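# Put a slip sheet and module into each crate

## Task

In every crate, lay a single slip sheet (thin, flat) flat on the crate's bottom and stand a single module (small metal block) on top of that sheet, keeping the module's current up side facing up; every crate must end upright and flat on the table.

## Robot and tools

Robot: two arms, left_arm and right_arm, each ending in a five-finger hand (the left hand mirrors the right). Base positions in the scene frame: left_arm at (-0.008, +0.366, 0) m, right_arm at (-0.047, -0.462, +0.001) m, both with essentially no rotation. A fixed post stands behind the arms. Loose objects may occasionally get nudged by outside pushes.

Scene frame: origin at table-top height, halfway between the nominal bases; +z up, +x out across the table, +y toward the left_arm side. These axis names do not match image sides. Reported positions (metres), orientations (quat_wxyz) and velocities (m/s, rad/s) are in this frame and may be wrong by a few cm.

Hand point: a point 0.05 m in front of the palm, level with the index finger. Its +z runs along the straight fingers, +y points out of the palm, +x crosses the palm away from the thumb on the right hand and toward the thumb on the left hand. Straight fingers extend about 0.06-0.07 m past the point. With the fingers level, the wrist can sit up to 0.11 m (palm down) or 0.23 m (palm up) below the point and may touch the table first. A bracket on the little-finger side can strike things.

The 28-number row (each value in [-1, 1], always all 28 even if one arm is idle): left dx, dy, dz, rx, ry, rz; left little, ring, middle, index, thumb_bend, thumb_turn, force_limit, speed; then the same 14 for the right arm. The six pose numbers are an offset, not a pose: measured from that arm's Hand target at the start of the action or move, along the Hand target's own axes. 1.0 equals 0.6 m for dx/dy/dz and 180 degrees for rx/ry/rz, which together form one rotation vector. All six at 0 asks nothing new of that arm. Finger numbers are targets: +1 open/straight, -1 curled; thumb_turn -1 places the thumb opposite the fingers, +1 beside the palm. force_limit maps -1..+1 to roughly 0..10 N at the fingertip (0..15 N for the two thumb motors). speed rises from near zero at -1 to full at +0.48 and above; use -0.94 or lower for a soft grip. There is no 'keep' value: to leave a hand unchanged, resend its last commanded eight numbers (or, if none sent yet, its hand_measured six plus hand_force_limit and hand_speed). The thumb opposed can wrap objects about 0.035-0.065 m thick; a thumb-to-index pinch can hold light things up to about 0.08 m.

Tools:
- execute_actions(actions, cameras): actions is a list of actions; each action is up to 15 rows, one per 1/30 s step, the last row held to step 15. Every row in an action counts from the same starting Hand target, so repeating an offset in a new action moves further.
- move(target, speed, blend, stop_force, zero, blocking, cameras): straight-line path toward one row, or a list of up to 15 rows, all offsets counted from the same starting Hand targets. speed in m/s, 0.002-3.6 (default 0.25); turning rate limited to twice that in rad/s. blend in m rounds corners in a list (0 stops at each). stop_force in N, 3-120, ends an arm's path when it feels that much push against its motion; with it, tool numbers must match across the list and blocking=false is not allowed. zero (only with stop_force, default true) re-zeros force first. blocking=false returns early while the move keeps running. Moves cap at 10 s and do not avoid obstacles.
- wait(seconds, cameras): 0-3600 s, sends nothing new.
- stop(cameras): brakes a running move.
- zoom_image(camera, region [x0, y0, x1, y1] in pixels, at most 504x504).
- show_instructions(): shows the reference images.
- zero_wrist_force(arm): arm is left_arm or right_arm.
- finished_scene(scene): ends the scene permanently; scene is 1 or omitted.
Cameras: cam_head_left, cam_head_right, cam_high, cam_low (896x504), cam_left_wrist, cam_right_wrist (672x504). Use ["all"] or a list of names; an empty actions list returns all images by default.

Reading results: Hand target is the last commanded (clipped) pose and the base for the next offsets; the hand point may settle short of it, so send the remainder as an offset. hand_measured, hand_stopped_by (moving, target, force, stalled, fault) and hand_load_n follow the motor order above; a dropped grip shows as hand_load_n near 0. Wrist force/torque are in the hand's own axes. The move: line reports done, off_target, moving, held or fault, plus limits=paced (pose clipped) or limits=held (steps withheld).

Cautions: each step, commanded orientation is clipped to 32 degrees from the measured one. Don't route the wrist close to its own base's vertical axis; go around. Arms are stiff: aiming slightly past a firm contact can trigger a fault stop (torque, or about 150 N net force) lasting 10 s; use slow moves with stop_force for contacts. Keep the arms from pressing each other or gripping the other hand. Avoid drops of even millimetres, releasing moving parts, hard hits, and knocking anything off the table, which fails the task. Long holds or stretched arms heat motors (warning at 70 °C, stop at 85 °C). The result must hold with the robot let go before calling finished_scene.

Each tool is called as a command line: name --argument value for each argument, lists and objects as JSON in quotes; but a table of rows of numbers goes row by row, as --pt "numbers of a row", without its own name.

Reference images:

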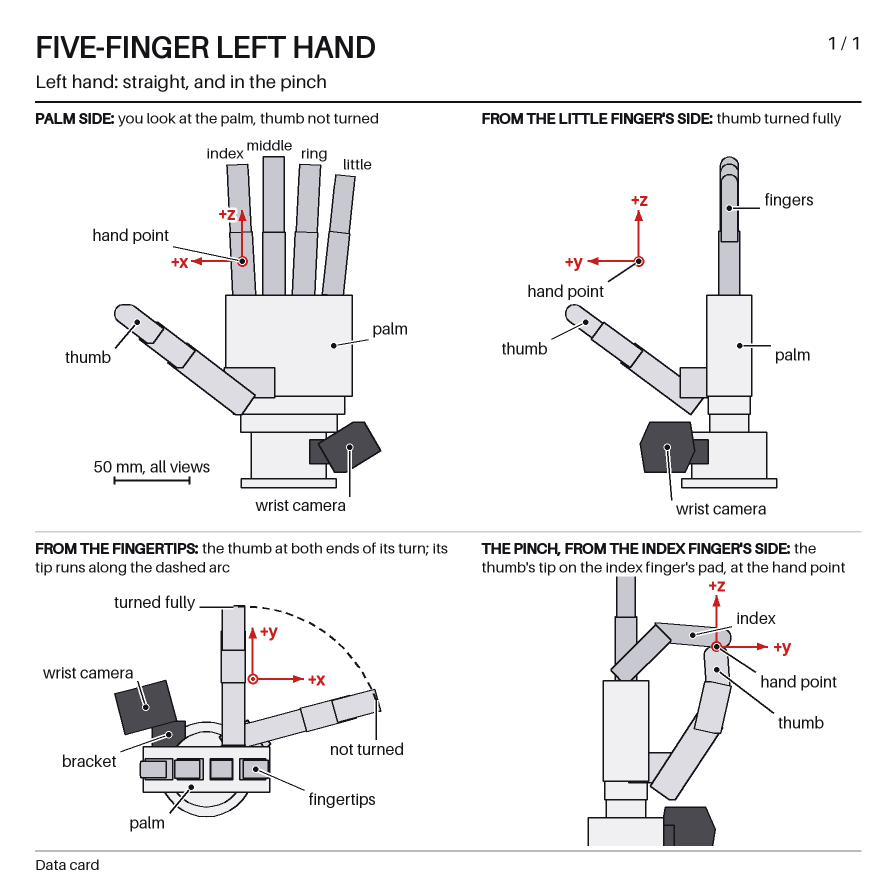

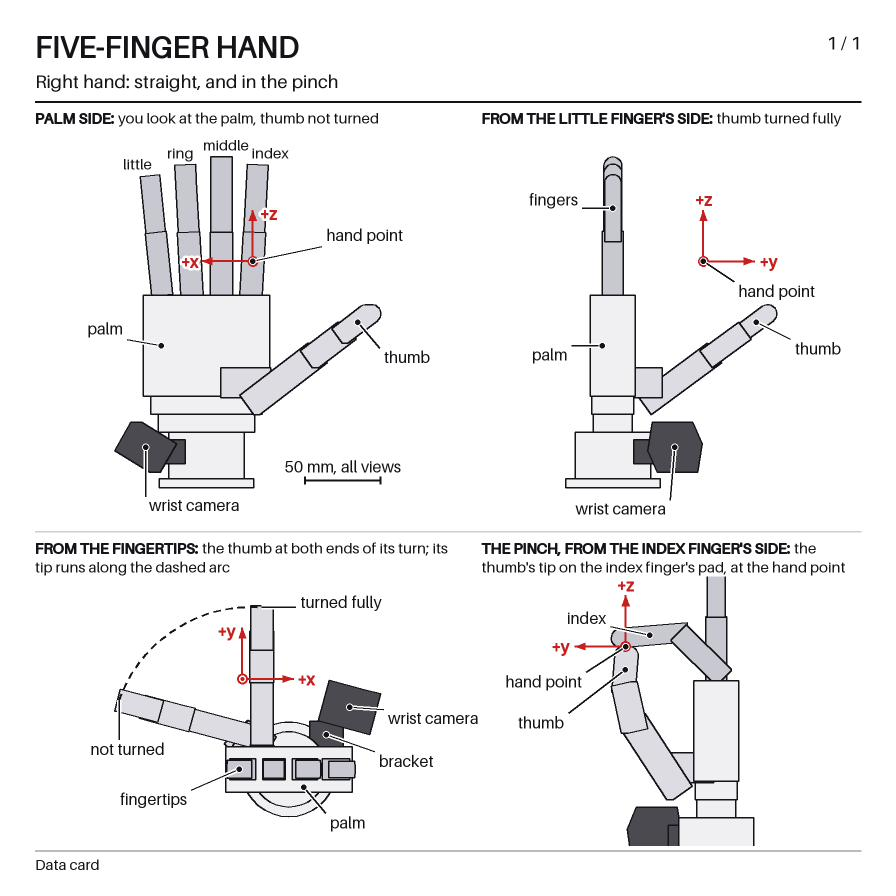

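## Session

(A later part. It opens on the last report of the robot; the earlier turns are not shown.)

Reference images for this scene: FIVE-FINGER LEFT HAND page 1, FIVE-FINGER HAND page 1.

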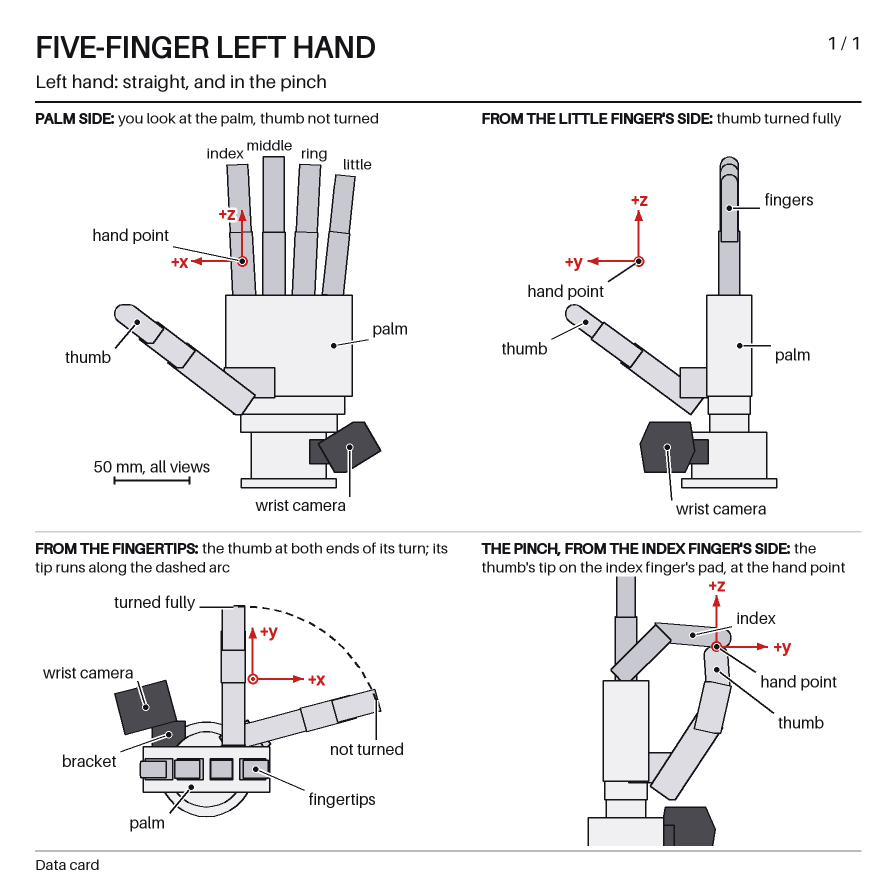

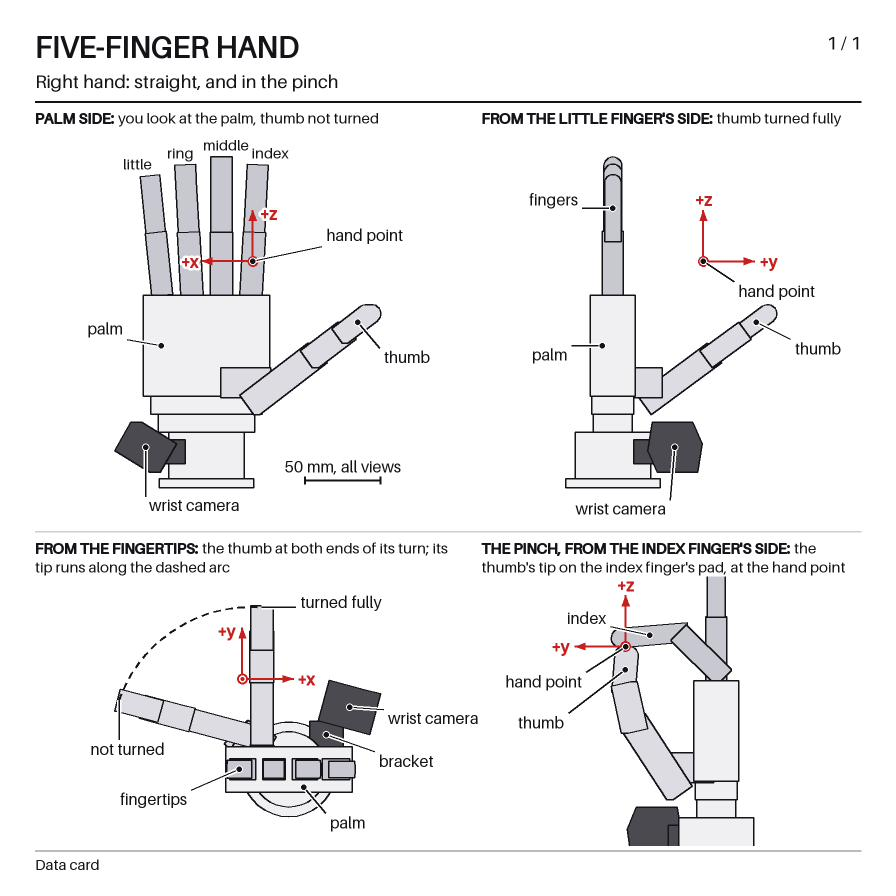

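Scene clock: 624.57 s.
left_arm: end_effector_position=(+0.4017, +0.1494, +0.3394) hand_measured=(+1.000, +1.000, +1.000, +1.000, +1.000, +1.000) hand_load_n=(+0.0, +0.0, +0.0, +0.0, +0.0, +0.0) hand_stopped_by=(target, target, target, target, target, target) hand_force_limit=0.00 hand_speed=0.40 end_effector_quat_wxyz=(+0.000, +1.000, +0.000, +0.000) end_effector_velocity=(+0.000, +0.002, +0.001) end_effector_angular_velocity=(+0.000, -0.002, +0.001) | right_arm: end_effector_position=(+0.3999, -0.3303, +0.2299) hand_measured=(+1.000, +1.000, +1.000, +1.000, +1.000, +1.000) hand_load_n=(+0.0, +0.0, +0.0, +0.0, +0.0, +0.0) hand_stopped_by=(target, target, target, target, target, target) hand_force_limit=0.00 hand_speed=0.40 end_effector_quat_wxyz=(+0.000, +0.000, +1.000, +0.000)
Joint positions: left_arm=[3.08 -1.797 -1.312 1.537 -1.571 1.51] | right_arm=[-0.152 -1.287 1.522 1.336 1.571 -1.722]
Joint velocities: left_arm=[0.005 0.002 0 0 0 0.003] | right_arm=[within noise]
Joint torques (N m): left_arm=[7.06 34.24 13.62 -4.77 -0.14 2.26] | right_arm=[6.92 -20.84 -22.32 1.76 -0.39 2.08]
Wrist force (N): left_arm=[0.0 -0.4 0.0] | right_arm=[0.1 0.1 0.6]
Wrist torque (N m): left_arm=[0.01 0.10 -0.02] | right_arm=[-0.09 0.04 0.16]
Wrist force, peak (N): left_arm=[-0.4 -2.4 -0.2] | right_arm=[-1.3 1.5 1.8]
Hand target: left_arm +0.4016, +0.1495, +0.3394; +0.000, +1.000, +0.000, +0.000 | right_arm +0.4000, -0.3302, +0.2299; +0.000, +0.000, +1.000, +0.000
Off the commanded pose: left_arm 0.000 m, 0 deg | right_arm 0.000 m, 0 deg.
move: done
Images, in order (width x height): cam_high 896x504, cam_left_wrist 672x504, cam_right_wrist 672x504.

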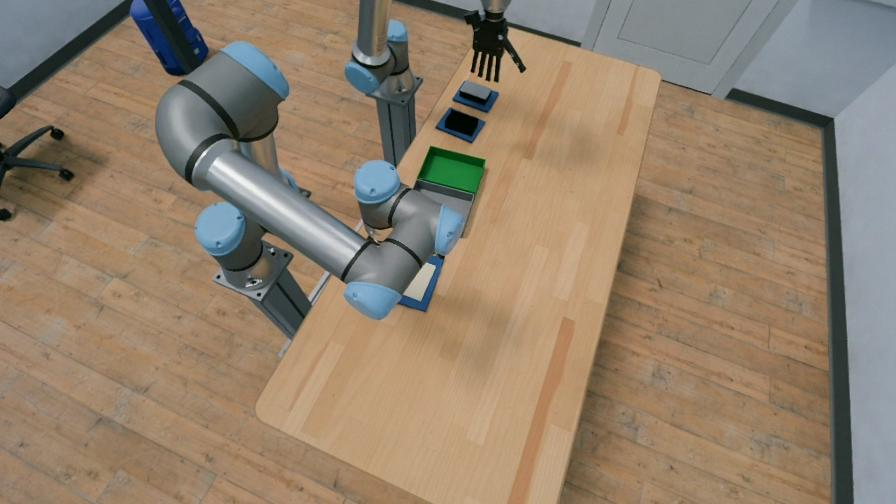

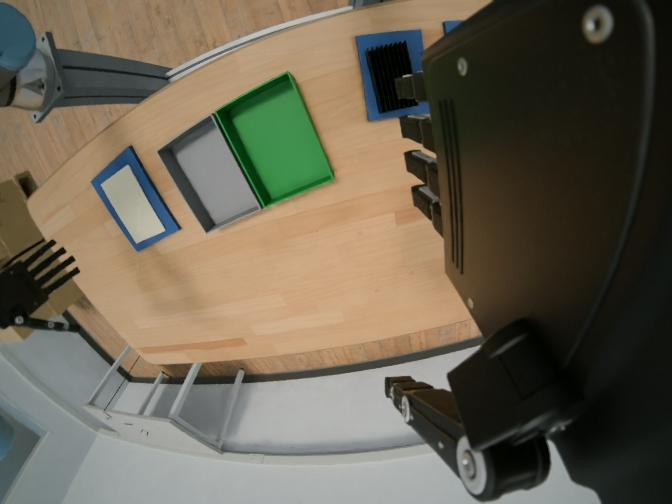

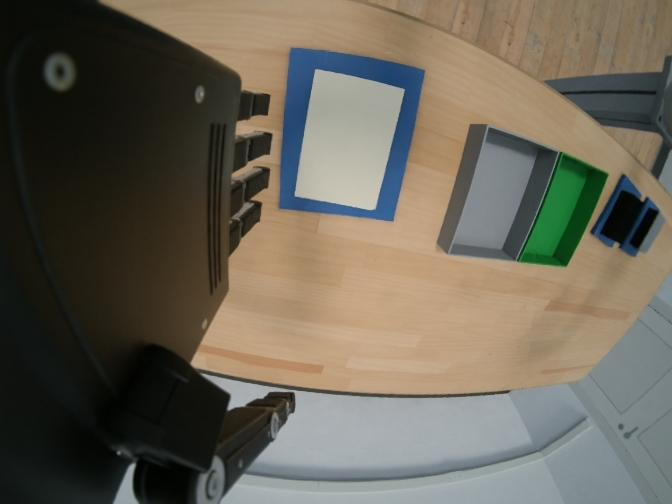

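wait --seconds 0.1 --cameras '["cam_low"]'

zoom_image --camera "cam_low" --region '[300, 225, 370, 260]'

zoom_image --camera "cam_low" --region '[430, 200, 510, 240]'

Scene clock: 695.50 s.
left_arm: end_effector_position=(+0.4016, +0.1495, +0.3394) hand_measured=(+1.000, +1.000, +1.000, +1.000, +1.000, +1.000) hand_load_n=(-0.5, +0.0, +0.0, +0.0, -0.5, +0.0) hand_stopped_by=(target, target, target, target, target, target) hand_force_limit=0.00 hand_speed=0.40 end_effector_quat_wxyz=(+0.000, +1.000, +0.000, +0.000) | right_arm: end_effector_position=(+0.4000, -0.3302, +0.2299) hand_measured=(+1.000, +1.000, +1.000, +1.000, +1.000, +1.000) hand_load_n=(+0.0, +0.0, +0.0, +0.0, +0.0, +0.0) hand_stopped_by=(target, target, target, target, target, target) hand_force_limit=0.00 hand_speed=0.40 end_effector_quat_wxyz=(+0.000, +0.000, +1.000, +0.000)
Joint positions: left_arm=[3.08 -1.797 -1.312 1.537 -1.571 1.51] | right_arm=[-0.152 -1.287 1.522 1.336 1.571 -1.722]
Joint torques (N m): left_arm=[7.36 35.04 9.73 -4.66 -1.81 1.99] | right_arm=[8.4 -18.39 -24.01 1.17 -1.43 1.77]
Wrist force (N): left_arm=[-0.1 -0.3 -0.2] | right_arm=[-0.1 0.2 0.5]
Wrist torque (N m): left_arm=[0.03 0.10 -0.07] | right_arm=[-0.07 0.07 0.13]
Wrist force, peak (N): left_arm=[0.1 -0.7 0.1] | right_arm=[0.0 0.0 0.8]
Hand target: left_arm +0.4016, +0.1495, +0.3394; +0.000, +1.000, +0.000, +0.000 | right_arm +0.4000, -0.3302, +0.2299; +0.000, +0.000, +1.000, +0.000
Off the commanded pose: left_arm 0.000 m, 0 deg | right_arm 0.000 m, 0 deg.
wait: 0.10 s; at rest from the start

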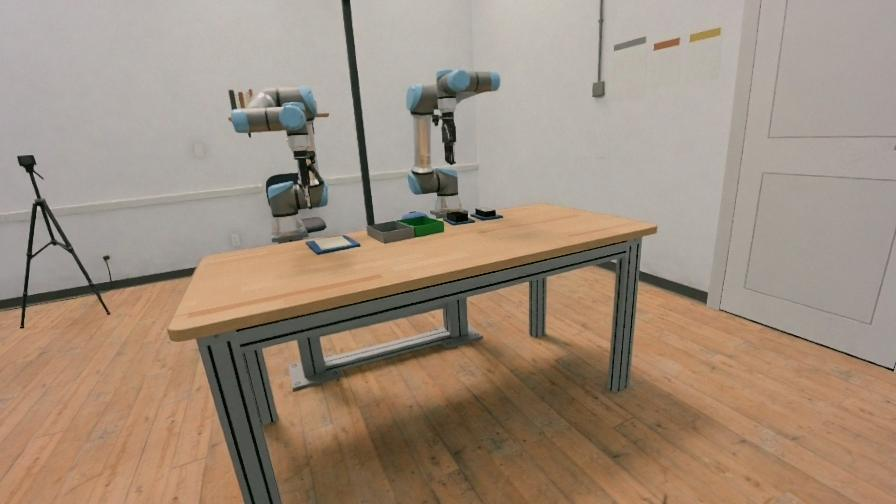

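Scaled by 7.200 from the camera's image (finer frame: 1280x720).

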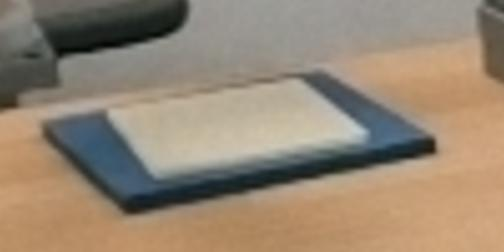

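Scaled by 6.300 from the camera's image (finer frame: 1280x720).

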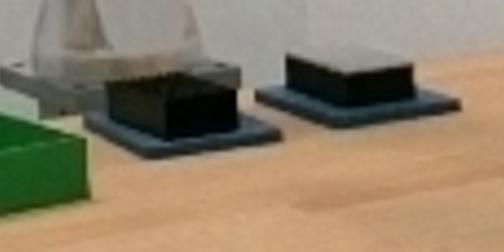

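move --target '[0,0,0,0,0,0,1,1,1,1,1,1,0,0.4, 0.0367,0.1167,0.2,0,0,0,1,1,1,1,1,1,0,0.4]' --cameras '["cam_right_wrist","cam_high"]'

zoom_image --camera "cam_right_wrist" --region '[180, 20, 430, 240]'

Scene clock: 834.67 s.
left_arm: end_effector_position=(+0.4016, +0.1495, +0.3394) hand_measured=(+1.000, +1.000, +1.000, +1.000, +1.000, +1.000) hand_load_n=(+0.0, +0.0, +0.0, +0.0, +0.0, +0.0) hand_stopped_by=(target, target, target, target, target, target) hand_force_limit=0.00 hand_speed=0.40 end_effector_quat_wxyz=(+0.000, +1.000, +0.000, +0.000) | right_arm: end_effector_position=(+0.3780, -0.2602, +0.1100) hand_measured=(+1.000, +1.000, +1.000, +1.000, +1.000, +1.000) hand_load_n=(+0.0, +0.0, +0.0, +0.0, +0.0, +0.0) hand_stopped_by=(target, target, target, target, target, target) hand_force_limit=0.00 hand_speed=0.40 end_effector_quat_wxyz=(+0.000, +0.000, +1.000, +0.000)
Joint positions: left_arm=[3.08 -1.797 -1.312 1.537 -1.571 1.51] | right_arm=[0.02 -1.19 1.718 1.043 1.571 -1.55]
Joint torques (N m): left_arm=[6.93 36.34 9.32 -4.45 -1.8 1.8] | right_arm=[5.62 -21.94 -9.66 0.56 1.7 1.24]
Wrist force (N): left_arm=[0.0 -0.4 0.0] | right_arm=[-0.7 -0.3 0.2]
Wrist torque (N m): left_arm=[0.01 0.10 -0.07] | right_arm=[-0.12 0.12 0.04]
Wrist force, peak (N): left_arm=[0.1 -0.7 -0.1] | right_arm=[-0.4 1.0 2.1]
Hand target: left_arm +0.4016, +0.1495, +0.3394; +0.000, +1.000, +0.000, +0.000 | right_arm +0.3780, -0.2601, +0.1099; +0.000, +0.000, +1.000, +0.000
Off the commanded pose: left_arm 0.000 m, 0 deg | right_arm 0.000 m, 0 deg.
move: done
Images, in order (width x height): cam_high 896x504, cam_right_wrist 672x504.

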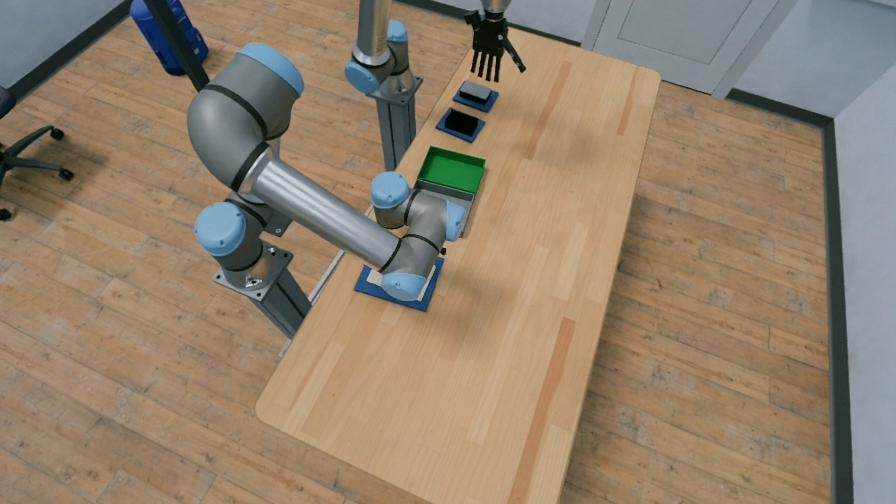

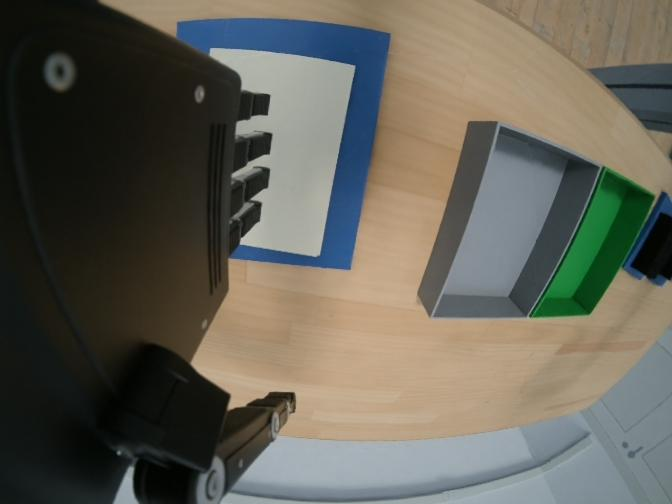

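Scaled by 2.016 from the camera's image (finer frame: 960x720).

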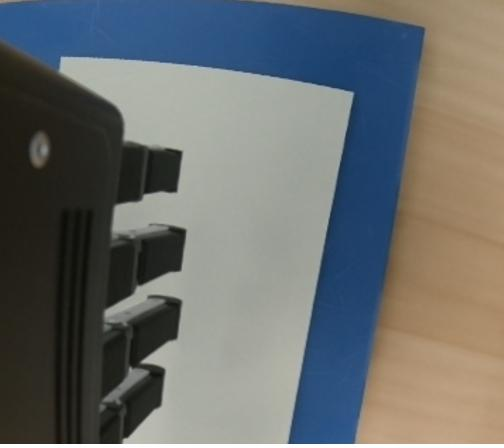

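move --target '[0,0,0,0,0,0,1,1,1,1,1,1,0,0.4, 0,0,0.07,0,0,0,1,1,1,1,1,1,0,0.4]' --speed 0.008 --stop_force 3 --cameras '["cam_right_wrist"]'

Scene clock: 844.83 s.
left_arm: end_effector_position=(+0.4016, +0.1495, +0.3394) hand_measured=(+1.000, +1.000, +1.000, +1.000, +1.000, +1.000) hand_load_n=(-0.5, +0.0, +0.0, +0.0, +0.0, +0.0) hand_stopped_by=(target, target, target, target, target, target) hand_force_limit=0.00 hand_speed=0.40 end_effector_quat_wxyz=(+0.000, +1.000, +0.000, +0.000) | right_arm: end_effector_position=(+0.3780, -0.2601, +0.0845) hand_measured=(+1.000, +1.000, +1.000, +1.000, +1.000, +1.000) hand_load_n=(+0.0, +0.0, +0.0, +0.0, +0.0, +0.0) hand_stopped_by=(target, target, target, target, target, target) hand_force_limit=0.00 hand_speed=0.40 end_effector_quat_wxyz=(+0.000, +0.000, +1.000, +0.000)
Joint positions: left_arm=[3.08 -1.797 -1.312 1.537 -1.571 1.51] | right_arm=[0.02 -1.158 1.747 0.982 1.571 -1.55]
Joint torques (N m): left_arm=[7.23 33.82 9.41 -3.25 -1.29 2.19] | right_arm=[7.72 -38.6 -20.54 3.33 1.73 2]
Wrist force (N): left_arm=[0.1 -0.5 0.1] | right_arm=[0.1 -0.7 -4.0]
Wrist torque (N m): left_arm=[-0.01 0.08 -0.06] | right_arm=[0.10 0.14 0.02]
Wrist force, peak (N): left_arm=[0.2 -0.7 -0.1] | right_arm=[-1.1 -0.9 -8.7]
Hand target: left_arm +0.4016, +0.1495, +0.3394; +0.000, +1.000, +0.000, +0.000 | right_arm +0.3780, -0.2601, +0.0845; +0.000, +0.000, +1.000, +0.000 (not the last commanded pose)
Off the commanded pose: left_arm 0.000 m, 0 deg | right_arm 0.017 m, 0 deg.
move: contact (right_arm)

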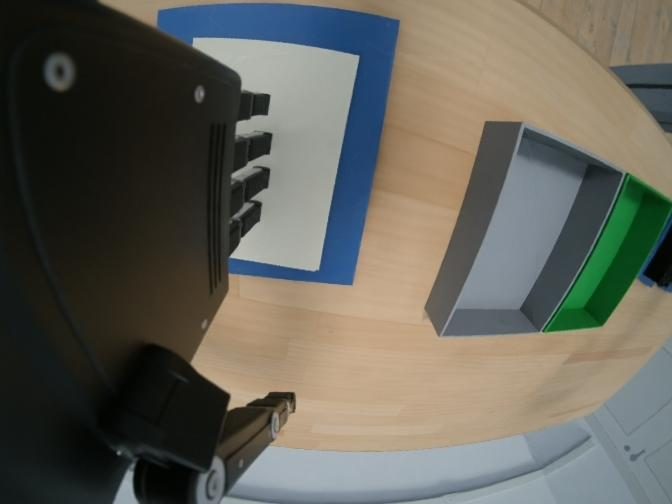

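move --target '[0,0,0,0,0,0,1,1,1,1,1,1,0,0.4, 0,0.0333,0,0,0,0,1,1,1,1,1,1,0,0.4]' --speed 0.02 --cameras '["cam_right_wrist"]'

zoom_image --camera "cam_right_wrist" --region '[140, 0, 440, 300]'

Scene clock: 851.73 s.
left_arm: end_effector_position=(+0.4016, +0.1495, +0.3394) hand_measured=(+1.000, +1.000, +1.000, +1.000, +1.000, +1.000) hand_load_n=(+0.0, +0.0, +0.0, +0.0, +0.0, +0.0) hand_stopped_by=(target, target, target, target, target, target) hand_force_limit=0.00 hand_speed=0.40 end_effector_quat_wxyz=(+0.000, +1.000, +0.000, +0.000) | right_arm: end_effector_position=(+0.3780, -0.2401, +0.0845) hand_measured=(+1.000, +1.000, +1.000, +1.000, +1.000, +1.000) hand_load_n=(+0.0, -0.5, +0.0, +0.0, +0.0, +0.0) hand_stopped_by=(target, target, target, target, target, target) hand_force_limit=0.00 hand_speed=0.40 end_effector_quat_wxyz=(+0.000, +0.000, +1.000, +0.000) end_effector_velocity=(+0.000, -0.001, +0.000) end_effector_angular_velocity=(+0.000, +0.001, +0.002)
Joint positions: left_arm=[3.08 -1.797 -1.312 1.537 -1.571 1.51] | right_arm=[0.07 -1.143 1.724 0.99 1.571 -1.5]
Joint velocities: left_arm=[within noise] | right_arm=[-0.003 0 0.001 0 0 -0.005]
Joint torques (N m): left_arm=[6.23 36.96 8.19 -2.82 -0.91 2.1] | right_arm=[-8.3 -33.77 -6.31 2.59 -0.43 -2.2]
Wrist force (N): left_arm=[0.1 -0.3 -0.1] | right_arm=[0.1 -0.4 -5.3]
Wrist torque (N m): left_arm=[0.05 0.07 -0.06] | right_arm=[0.24 0.18 0.01]
Wrist force, peak (N): left_arm=[0.2 -0.5 -0.3] | right_arm=[-0.4 -2.3 -5.5]
Hand target: left_arm +0.4016, +0.1495, +0.3394; +0.000, +1.000, +0.000, +0.000 | right_arm +0.3780, -0.2402, +0.0845; +0.000, +0.000, +1.000, +0.000
Off the commanded pose: left_arm 0.000 m, 0 deg | right_arm 0.000 m, 0 deg.
move: done

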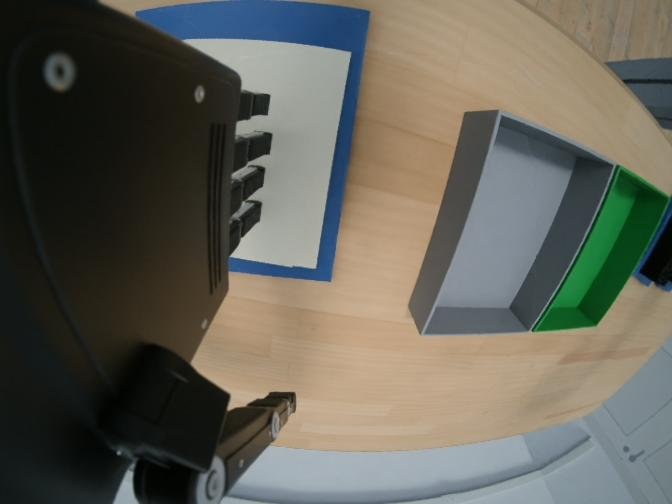

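Scaled by 1.680 from the camera's image (finer frame: 960x720).

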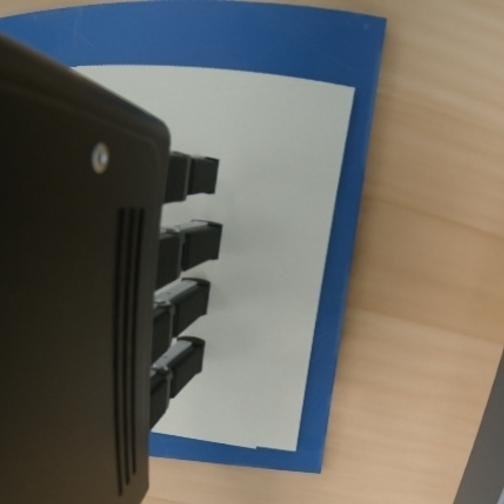

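move --target '[0,0,0,0,0,0,1,1,1,1,1,1,0,0.4, 0,0.0633,0,0,0,0,1,1,1,1,1,1,0,0.4]' --speed 0.03 --cameras '["cam_right_wrist"]'

zoom_image --camera "cam_right_wrist" --region '[140, 0, 440, 300]'

Scene clock: 861.50 s.
left_arm: end_effector_position=(+0.4016, +0.1495, +0.3394) hand_measured=(+1.000, +1.000, +1.000, +1.000, +1.000, +1.000) hand_load_n=(+0.0, +0.0, +0.0, +0.0, +0.0, +0.0) hand_stopped_by=(target, target, target, target, target, target) hand_force_limit=0.00 hand_speed=0.40 end_effector_quat_wxyz=(+0.000, +1.000, +0.000, +0.000) | right_arm: end_effector_position=(+0.3780, -0.2021, +0.0845) hand_measured=(+1.000, +1.000, +1.000, +1.000, +1.000, +1.000) hand_load_n=(+0.0, +0.0, +0.0, +0.0, +0.0, +0.0) hand_stopped_by=(target, target, target, target, target, target) hand_force_limit=0.00 hand_speed=0.40 end_effector_quat_wxyz=(+0.000, +0.000, +1.000, +0.000) end_effector_velocity=(+0.000, -0.002, +0.000) end_effector_angular_velocity=(-0.001, +0.001, +0.003)
Joint positions: left_arm=[3.08 -1.797 -1.312 1.537 -1.571 1.51] | right_arm=[0.161 -1.109 1.672 1.009 1.571 -1.408]
Joint velocities: left_arm=[within noise] | right_arm=[-0.004 -0.002 0.003 -0.001 0.001 -0.007]
Joint torques (N m): left_arm=[7.24 36.01 8.53 -2.39 -0.55 2.05] | right_arm=[-6.31 -40.71 -5.21 2.01 -0.84 -2.71]
Wrist force (N): left_arm=[0.0 -0.5 -0.2] | right_arm=[-0.7 -0.5 -0.9]
Wrist torque (N m): left_arm=[0.00 0.09 -0.07] | right_arm=[-0.06 0.13 0.01]
Wrist force, peak (N): left_arm=[0.2 -0.6 -0.1] | right_arm=[-1.0 -2.4 -5.9]
Hand target: left_arm +0.4016, +0.1495, +0.3394; +0.000, +1.000, +0.000, +0.000 | right_arm +0.3780, -0.2022, +0.0845; +0.000, +0.000, +1.000, +0.000
Off the commanded pose: left_arm 0.000 m, 0 deg | right_arm 0.000 m, 0 deg.
move: done

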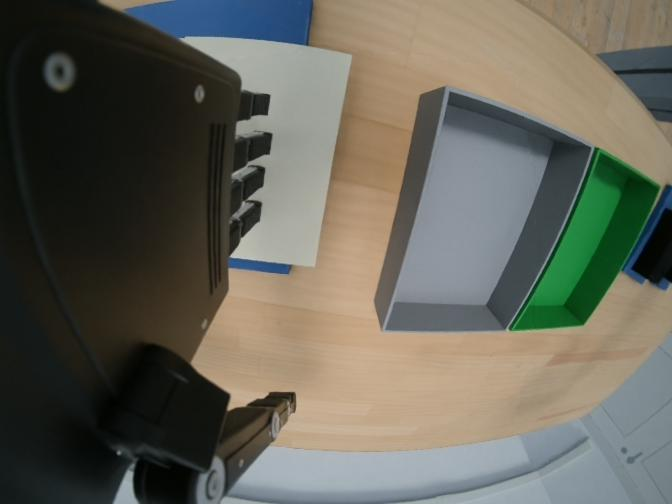

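Scaled by 1.680 from the camera's image (finer frame: 960x720).

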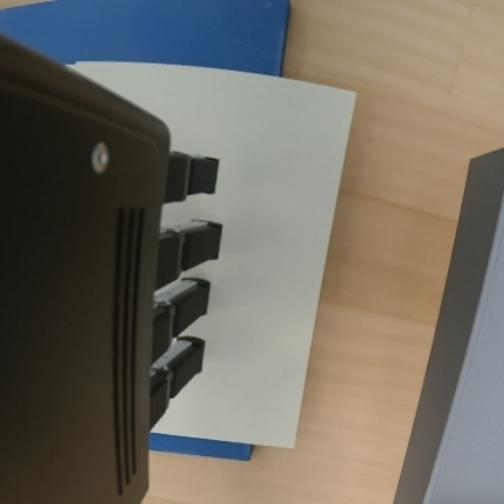

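move --pt "0 0 0 0 0 0 1 1 1 1 1 1 0 0.4 0 0 -0.1 0 0 0 1 1 1 1 1 1 0 0.4" --pt "0 0 0 0 0 0 1 1 1 1 1 1 0 0.4 -0.02 -0.28 -0.1 0 0 -0.0278 1 1 1 1 1 1 0 0.4" --pt "0 0 0 0 0 0 1 1 1 1 1 1 0 0.4 -0.02 -0.28 -0.0258 0 0 -0.0278 -0.22 -0.22 -0.22 -0.22 1 -1 0 0" --cameras '["cam_right_wrist","cam_high","cam_left_wrist"]'

zoom_image --camera "cam_high" --region '[330, 200, 500, 330]'

zoom_image --camera "cam_right_wrist" --region '[140, 0, 540, 300]'

Scene clock: 905.53 s.
left_arm: end_effector_position=(+0.4016, +0.1495, +0.3394) hand_measured=(+1.000, +1.000, +1.000, +1.000, +1.000, +1.000) hand_load_n=(+0.0, +0.0, +0.0, +0.0, +0.0, +0.0) hand_stopped_by=(target, target, target, target, target, target) hand_force_limit=0.00 hand_speed=0.40 end_effector_quat_wxyz=(+0.000, +1.000, +0.000, +0.000) | right_arm: end_effector_position=(+0.3899, -0.3702, +0.0999) hand_measured=(-0.220, -0.220, +1.000, -0.220, +1.000, -1.000) hand_load_n=(+0.5, +0.0, +0.0, +0.0, +0.0, +0.0) hand_stopped_by=(target, target, fault, target, target, target) hand_force_limit=0.00 hand_speed=0.00 end_effector_quat_wxyz=(+0.000, -0.043, +0.999, +0.000)
Joint positions: left_arm=[3.08 -1.797 -1.312 1.537 -1.571 1.51] | right_arm=[-0.26 -1.191 1.75 1.012 1.571 -1.917]
Joint torques (N m): left_arm=[6.28 35.01 9.77 -1.2 0.07 2.12] | right_arm=[6.9 -19.85 -10.09 1.44 -1.33 2]
Wrist force (N): left_arm=[0.0 -0.5 -0.3] | right_arm=[-0.4 -0.4 0.6]
Wrist torque (N m): left_arm=[0.02 0.08 -0.06] | right_arm=[-0.15 0.07 0.03]
Wrist force, peak (N): left_arm=[0.3 -0.6 -0.1] | right_arm=[-0.3 0.1 2.8]
Hand target: left_arm +0.4016, +0.1495, +0.3394; +0.000, +1.000, +0.000, +0.000 | right_arm +0.3899, -0.3702, +0.1000; +0.000, -0.043, +0.999, +0.000
Off the commanded pose: left_arm 0.000 m, 0 deg | right_arm 0.000 m, 0 deg.
move: done
Images, in order (width x height): cam_high 896x504, cam_left_wrist 672x504, cam_right_wrist 672x504.

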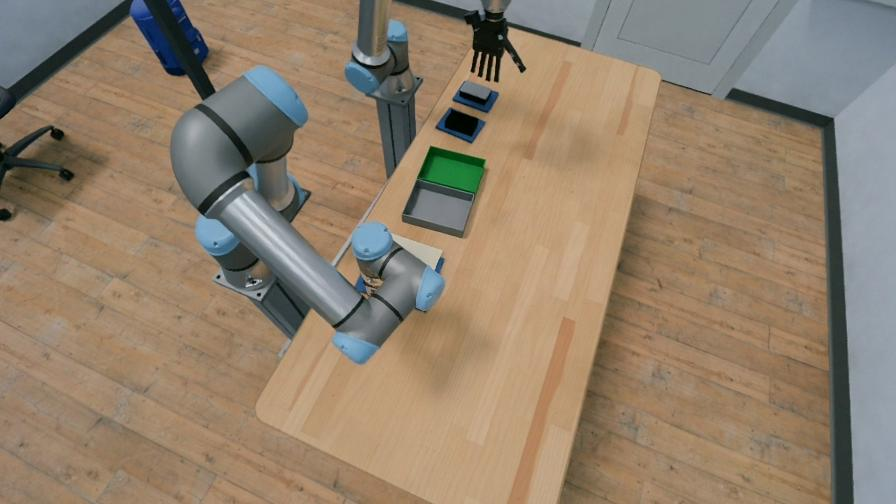

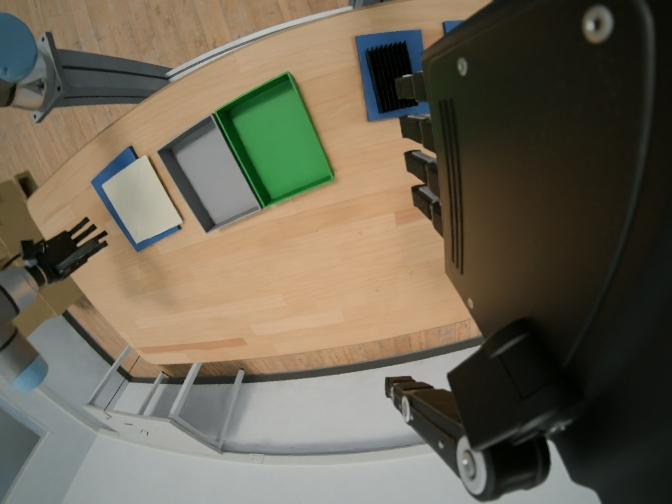

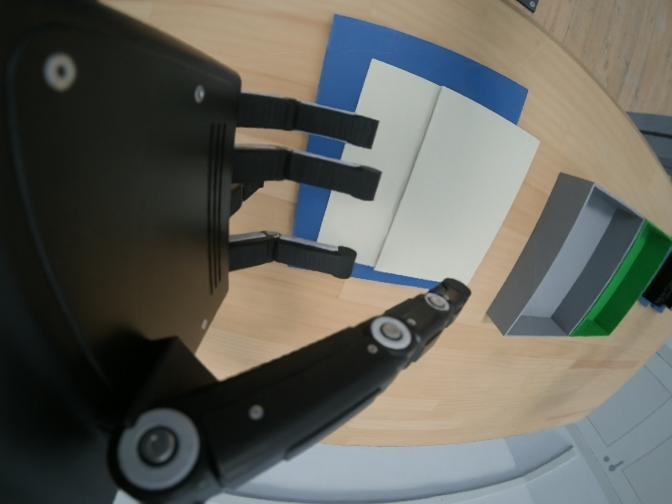

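Scaled by 2.965 from the camera's image (finer frame: 1280x720).

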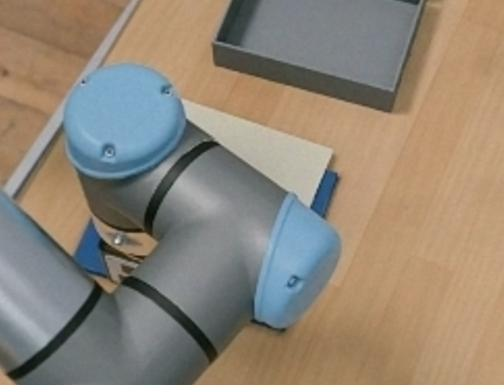

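Scaled by 1.260 from the camera's image (finer frame: 960x720).

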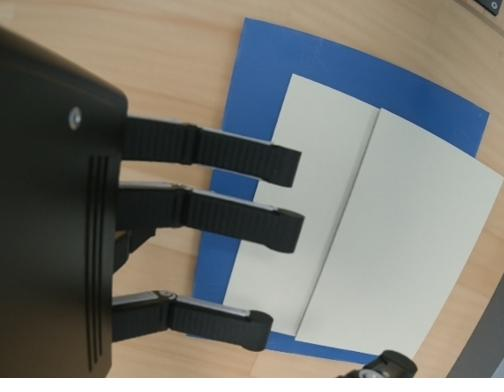

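move --target '[0,0,0,0,0,0,-0.22,-0.22,-0.22,-0.22,0.5,-1,0,0.2, 0,0,0,0,0,0,1,1,1,1,1,1,0,0.2]' --cameras '["cam_left_wrist"]'

Scene clock: 917.60 s.
left_arm: end_effector_position=(+0.4016, +0.1495, +0.3394) hand_measured=(-0.220, -0.220, -0.220, -0.220, +0.500, -1.000) hand_load_n=(+0.0, +0.0, +0.0, +0.0, +0.0, +0.0) hand_stopped_by=(target, target, target, target, target, target) hand_force_limit=0.00 hand_speed=0.20 end_effector_quat_wxyz=(+0.000, +1.000, +0.000, +0.000) | right_arm: end_effector_position=(+0.3899, -0.3702, +0.0999) hand_measured=(+1.000, +1.000, +1.000, +1.000, +1.000, +1.000) hand_load_n=(+0.0, +0.0, +0.0, +0.0, +0.0, +0.0) hand_stopped_by=(target, target, fault, target, target, target) hand_force_limit=0.00 hand_speed=0.20 end_effector_quat_wxyz=(+0.000, -0.043, +0.999, +0.000)
Joint positions: left_arm=[3.08 -1.797 -1.312 1.537 -1.571 1.51] | right_arm=[-0.26 -1.191 1.75 1.012 1.571 -1.917]
Joint torques (N m): left_arm=[4.8 35.34 13.71 -1.02 0.26 1.87] | right_arm=[7.02 -19.67 -16.55 2.42 -1.07 1.42]
Wrist force (N): left_arm=[0.2 -0.6 0.0] | right_arm=[-0.4 0.1 0.6]
Wrist torque (N m): left_arm=[-0.01 0.08 -0.05] | right_arm=[-0.10 0.07 0.04]
Wrist force, peak (N): left_arm=[0.1 -0.7 -0.1] | right_arm=[-0.8 -0.3 0.7]
Hand target: left_arm +0.4016, +0.1495, +0.3394; +0.000, +1.000, +0.000, +0.000 | right_arm +0.3899, -0.3702, +0.1000; +0.000, -0.043, +0.999, +0.000
Off the commanded pose: left_arm 0.000 m, 0 deg | right_arm 0.000 m, 0 deg.
move: done

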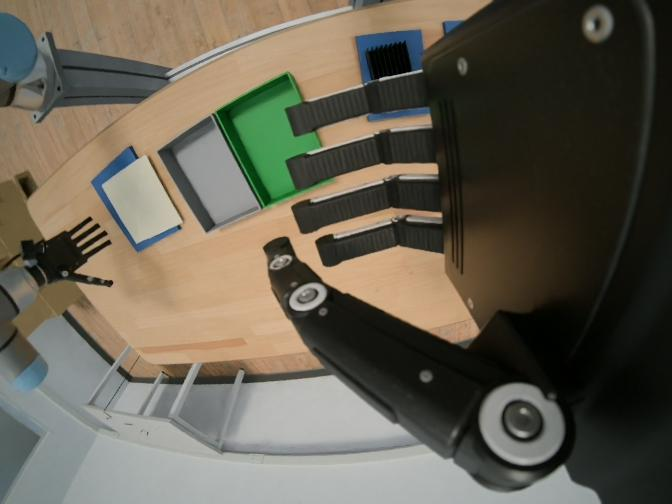

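move --target '[0,0,0,0,0,0,1,1,1,1,1,1,0,0.4, -0.0064,0.2838,0,0,0,0,1,1,1,1,1,1,0,0.4]'

move --target '[0,0,0,0,0,0,1,1,1,1,1,1,0,0.4, 0,0,0.05,0,0,0,1,1,1,1,1,1,0,0.4]' --speed 0.008 --stop_force 4 --cameras '["cam_right_wrist"]'

Scene clock: 932.73 s.
left_arm: end_effector_position=(+0.4016, +0.1495, +0.3394) hand_measured=(+1.000, +1.000, +1.000, +1.000, +1.000, +1.000) hand_load_n=(+0.0, +0.0, +0.0, +0.0, +0.0, +0.0) hand_stopped_by=(target, target, target, target, target, target) hand_force_limit=0.00 hand_speed=0.40 end_effector_quat_wxyz=(+0.000, +1.000, +0.000, +0.000) | right_arm: end_effector_position=(+0.3790, -0.2003, +0.0999) hand_measured=(+1.000, +1.000, +1.000, +1.000, +1.000, +1.000) hand_load_n=(+0.0, +0.0, +0.0, +0.0, +0.0, +0.0) hand_stopped_by=(target, target, fault, target, target, target) hand_force_limit=0.00 hand_speed=0.40 end_effector_quat_wxyz=(+0.000, -0.043, +0.999, +0.000) end_effector_velocity=(+0.000, +0.002, +0.000) end_effector_angular_velocity=(+0.000, +0.001, -0.002)
Joint positions: left_arm=[3.08 -1.797 -1.312 1.537 -1.571 1.51] | right_arm=[0.157 -1.117 1.638 1.05 1.571 -1.5]
Joint velocities: left_arm=[within noise] | right_arm=[0.004 0.002 -0.001 0 0 0.005]
Joint torques (N m): left_arm=[-2.13 34.82 26.6 -1.06 0.84 2.37] | right_arm=[6.99 -34.9 -19.3 0.81 -1.04 2.26]
Wrist force (N): left_arm=[0.1 -0.3 0.1] | right_arm=[-0.7 -0.8 0.3]
Wrist torque (N m): left_arm=[0.03 0.08 -0.07] | right_arm=[-0.15 0.10 0.03]
Wrist force, peak (N): left_arm=[0.3 -0.7 -0.3] | right_arm=[-0.5 -2.4 0.7]
Hand target: left_arm +0.4016, +0.1495, +0.3394; +0.000, +1.000, +0.000, +0.000 | right_arm +0.3790, -0.2002, +0.1000; +0.000, -0.043, +0.999, +0.000
Off the commanded pose: left_arm 0.000 m, 0 deg | right_arm 0.000 m, 0 deg.
move: done

Scene clock: 935.70 s.
left_arm: end_effector_position=(+0.4016, +0.1495, +0.3394) hand_measured=(+1.000, +1.000, +1.000, +1.000, +1.000, +1.000) hand_load_n=(+0.0, +0.0, +0.0, +0.0, +0.0, +0.0) hand_stopped_by=(target, target, target, target, target, target) hand_force_limit=0.00 hand_speed=0.40 end_effector_quat_wxyz=(+0.000, +1.000, +0.000, +0.000) | right_arm: end_effector_position=(+0.3790, -0.2002, +0.0842) hand_measured=(+1.000, +1.000, +1.000, +1.000, +1.000, +1.000) hand_load_n=(+0.0, +0.0, +0.0, +0.0, +0.0, +0.0) hand_stopped_by=(target, target, fault, target, target, target) hand_force_limit=0.00 hand_speed=0.40 end_effector_quat_wxyz=(+0.000, -0.043, +0.999, +0.000)
Joint positions: left_arm=[3.08 -1.797 -1.312 1.537 -1.571 1.51] | right_arm=[0.157 -1.098 1.654 1.014 1.571 -1.499]
Joint torques (N m): left_arm=[-4.28 33.76 31.72 -1.17 1.18 1.83] | right_arm=[7.53 -40.33 -21.15 3.11 -1.38 2.2]
Wrist force (N): left_arm=[0.2 -0.3 0.0] | right_arm=[-0.2 -0.5 -4.5]
Wrist torque (N m): left_arm=[0.03 0.06 -0.06] | right_arm=[0.17 0.20 0.04]
Wrist force, peak (N): left_arm=[0.1 -0.6 -0.1] | right_arm=[-1.1 -0.6 -8.8]
Hand target: left_arm +0.4016, +0.1495, +0.3394; +0.000, +1.000, +0.000, +0.000 | right_arm +0.3790, -0.2002, +0.0842; +0.000, -0.043, +0.999, +0.000 (not the last commanded pose)
Off the commanded pose: left_arm 0.000 m, 0 deg | right_arm 0.014 m, 0 deg.
move: contact (right_arm)

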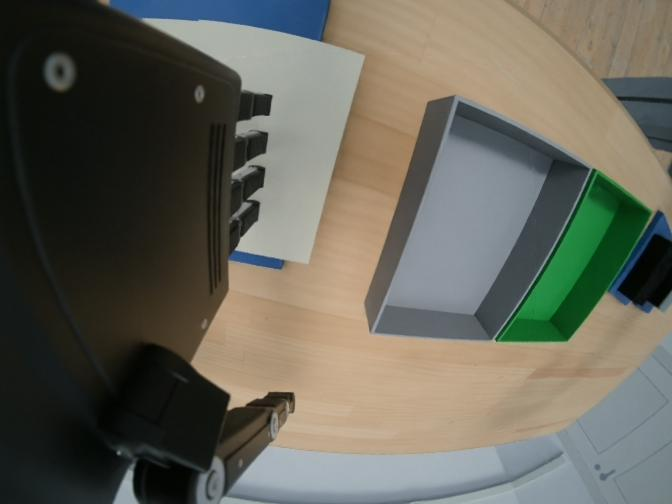

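move --target '[0,0,0,0,0,0,1,1,1,1,1,1,0,0.4, 0.0087,-0.0996,0,0,0,0,1,1,1,1,1,1,0,0.4]' --speed 0.03 --cameras '["cam_right_wrist"]'

Scene clock: 944.97 s.
left_arm: end_effector_position=(+0.4016, +0.1495, +0.3394) hand_measured=(+1.000, +1.000, +1.000, +1.000, +1.000, +1.000) hand_load_n=(+0.0, +0.0, +0.0, +0.0, +0.0, +0.0) hand_stopped_by=(target, target, target, target, target, target) hand_force_limit=0.00 hand_speed=0.40 end_effector_quat_wxyz=(+0.000, +1.000, +0.000, +0.000) | right_arm: end_effector_position=(+0.3789, -0.2603, +0.0843) hand_measured=(+1.000, +1.000, +1.000, +1.000, +1.000, +1.000) hand_load_n=(+0.0, +0.0, -2.0, +0.0, +0.0, +0.0) hand_stopped_by=(target, target, fault, target, target, target) hand_force_limit=0.00 hand_speed=0.40 end_effector_quat_wxyz=(+0.000, -0.043, +0.999, +0.000) end_effector_velocity=(+0.000, +0.001, +0.000) end_effector_angular_velocity=(+0.000, -0.001, -0.004)
Joint positions: left_arm=[3.08 -1.797 -1.312 1.537 -1.571 1.51] | right_arm=[0.013 -1.147 1.731 0.987 1.571 -1.644]
Joint velocities: left_arm=[within noise] | right_arm=[0.004 0.001 -0.002 0 0 0.008]
Joint torques (N m): left_arm=[-4.89 33.59 31.8 -0.92 1.54 2.07] | right_arm=[7.82 -19.49 -18.13 1.34 1.54 1.97]
Wrist force (N): left_arm=[0.1 -0.4 -0.1] | right_arm=[-1.3 1.2 -7.8]
Wrist torque (N m): left_arm=[0.02 0.08 -0.06] | right_arm=[0.37 0.27 -0.01]
Wrist force, peak (N): left_arm=[0.0 -0.6 -0.2] | right_arm=[-1.1 2.2 -8.2]
Hand target: left_arm +0.4016, +0.1495, +0.3394; +0.000, +1.000, +0.000, +0.000 | right_arm +0.3790, -0.2602, +0.0842; +0.000, -0.043, +0.999, +0.000
Off the commanded pose: left_arm 0.000 m, 0 deg | right_arm 0.000 m, 0 deg.
move: done

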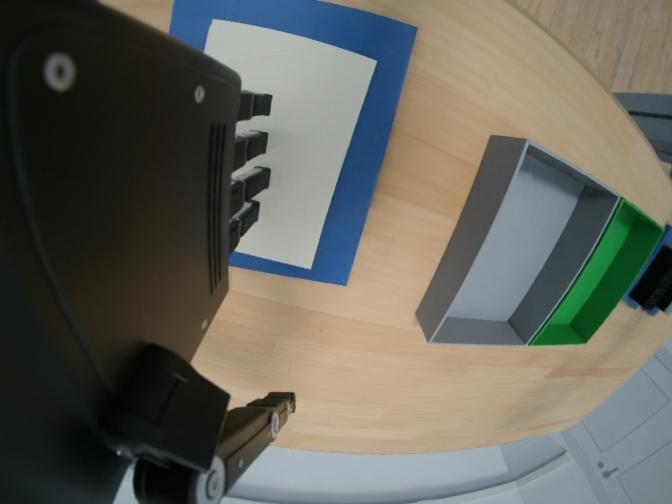

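move --target '[0,0,0,0,0,0,1,1,1,1,1,1,0,0.4, 0.0074,-0.0847,-0.0004,0,0,0,1,1,1,1,1,1,0,0.4]' --speed 0.03 --cameras '["cam_right_wrist"]'

zoom_image --camera "cam_right_wrist" --region '[140, 0, 440, 300]'

Scene clock: 953.23 s.
left_arm: end_effector_position=(+0.4016, +0.1495, +0.3394) hand_measured=(+1.000, +1.000, +1.000, +1.000, +1.000, +1.000) hand_load_n=(+0.0, +0.0, +0.0, +0.0, +0.0, +0.0) hand_stopped_by=(target, target, target, target, target, target) hand_force_limit=0.00 hand_speed=0.40 end_effector_quat_wxyz=(+0.000, +1.000, +0.000, +0.000) | right_arm: end_effector_position=(+0.3789, -0.3113, +0.0845) hand_measured=(+1.000, +1.000, +1.000, +1.000, +1.000, +1.000) hand_load_n=(+0.0, +0.0, -0.5, +0.0, +0.0, +0.0) hand_stopped_by=(target, target, fault, target, target, target) hand_force_limit=0.00 hand_speed=0.40 end_effector_quat_wxyz=(+0.000, -0.043, +0.999, +0.000) end_effector_velocity=(+0.000, +0.003, +0.000) end_effector_angular_velocity=(+0.000, +0.000, -0.002)
Joint positions: left_arm=[3.08 -1.797 -1.312 1.537 -1.571 1.51] | right_arm=[-0.116 -1.176 1.775 0.973 1.571 -1.773]
Joint velocities: left_arm=[within noise] | right_arm=[0.007 0.001 -0.001 0 0 0.009]
Joint torques (N m): left_arm=[-3.84 33.95 31.35 -0.9 2.02 1.96] | right_arm=[6.56 -24.64 -17.55 1.36 1.49 2.67]
Wrist force (N): left_arm=[-0.1 -0.2 0.0] | right_arm=[-1.1 -0.1 -3.2]
Wrist torque (N m): left_arm=[0.03 0.11 -0.08] | right_arm=[0.04 0.20 -0.06]
Wrist force, peak (N): left_arm=[0.2 -0.6 -0.2] | right_arm=[0.7 2.0 -8.8]
Hand target: left_arm +0.4016, +0.1495, +0.3394; +0.000, +1.000, +0.000, +0.000 | right_arm +0.3789, -0.3112, +0.0845; +0.000, -0.043, +0.999, +0.000
Off the commanded pose: left_arm 0.000 m, 0 deg | right_arm 0.000 m, 0 deg.
move: done

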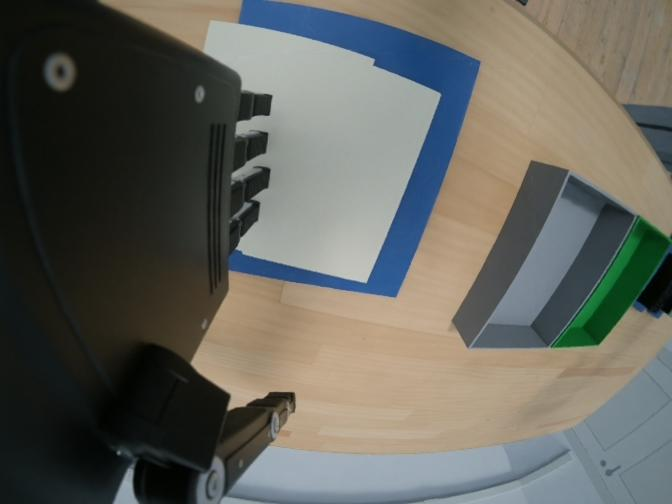

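Scaled by 1.680 from the camera's image (finer frame: 960x720).

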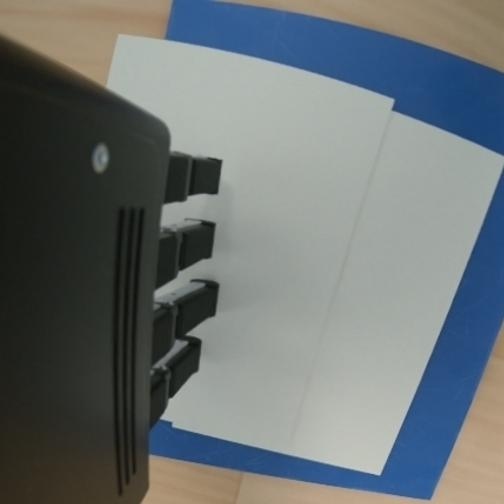

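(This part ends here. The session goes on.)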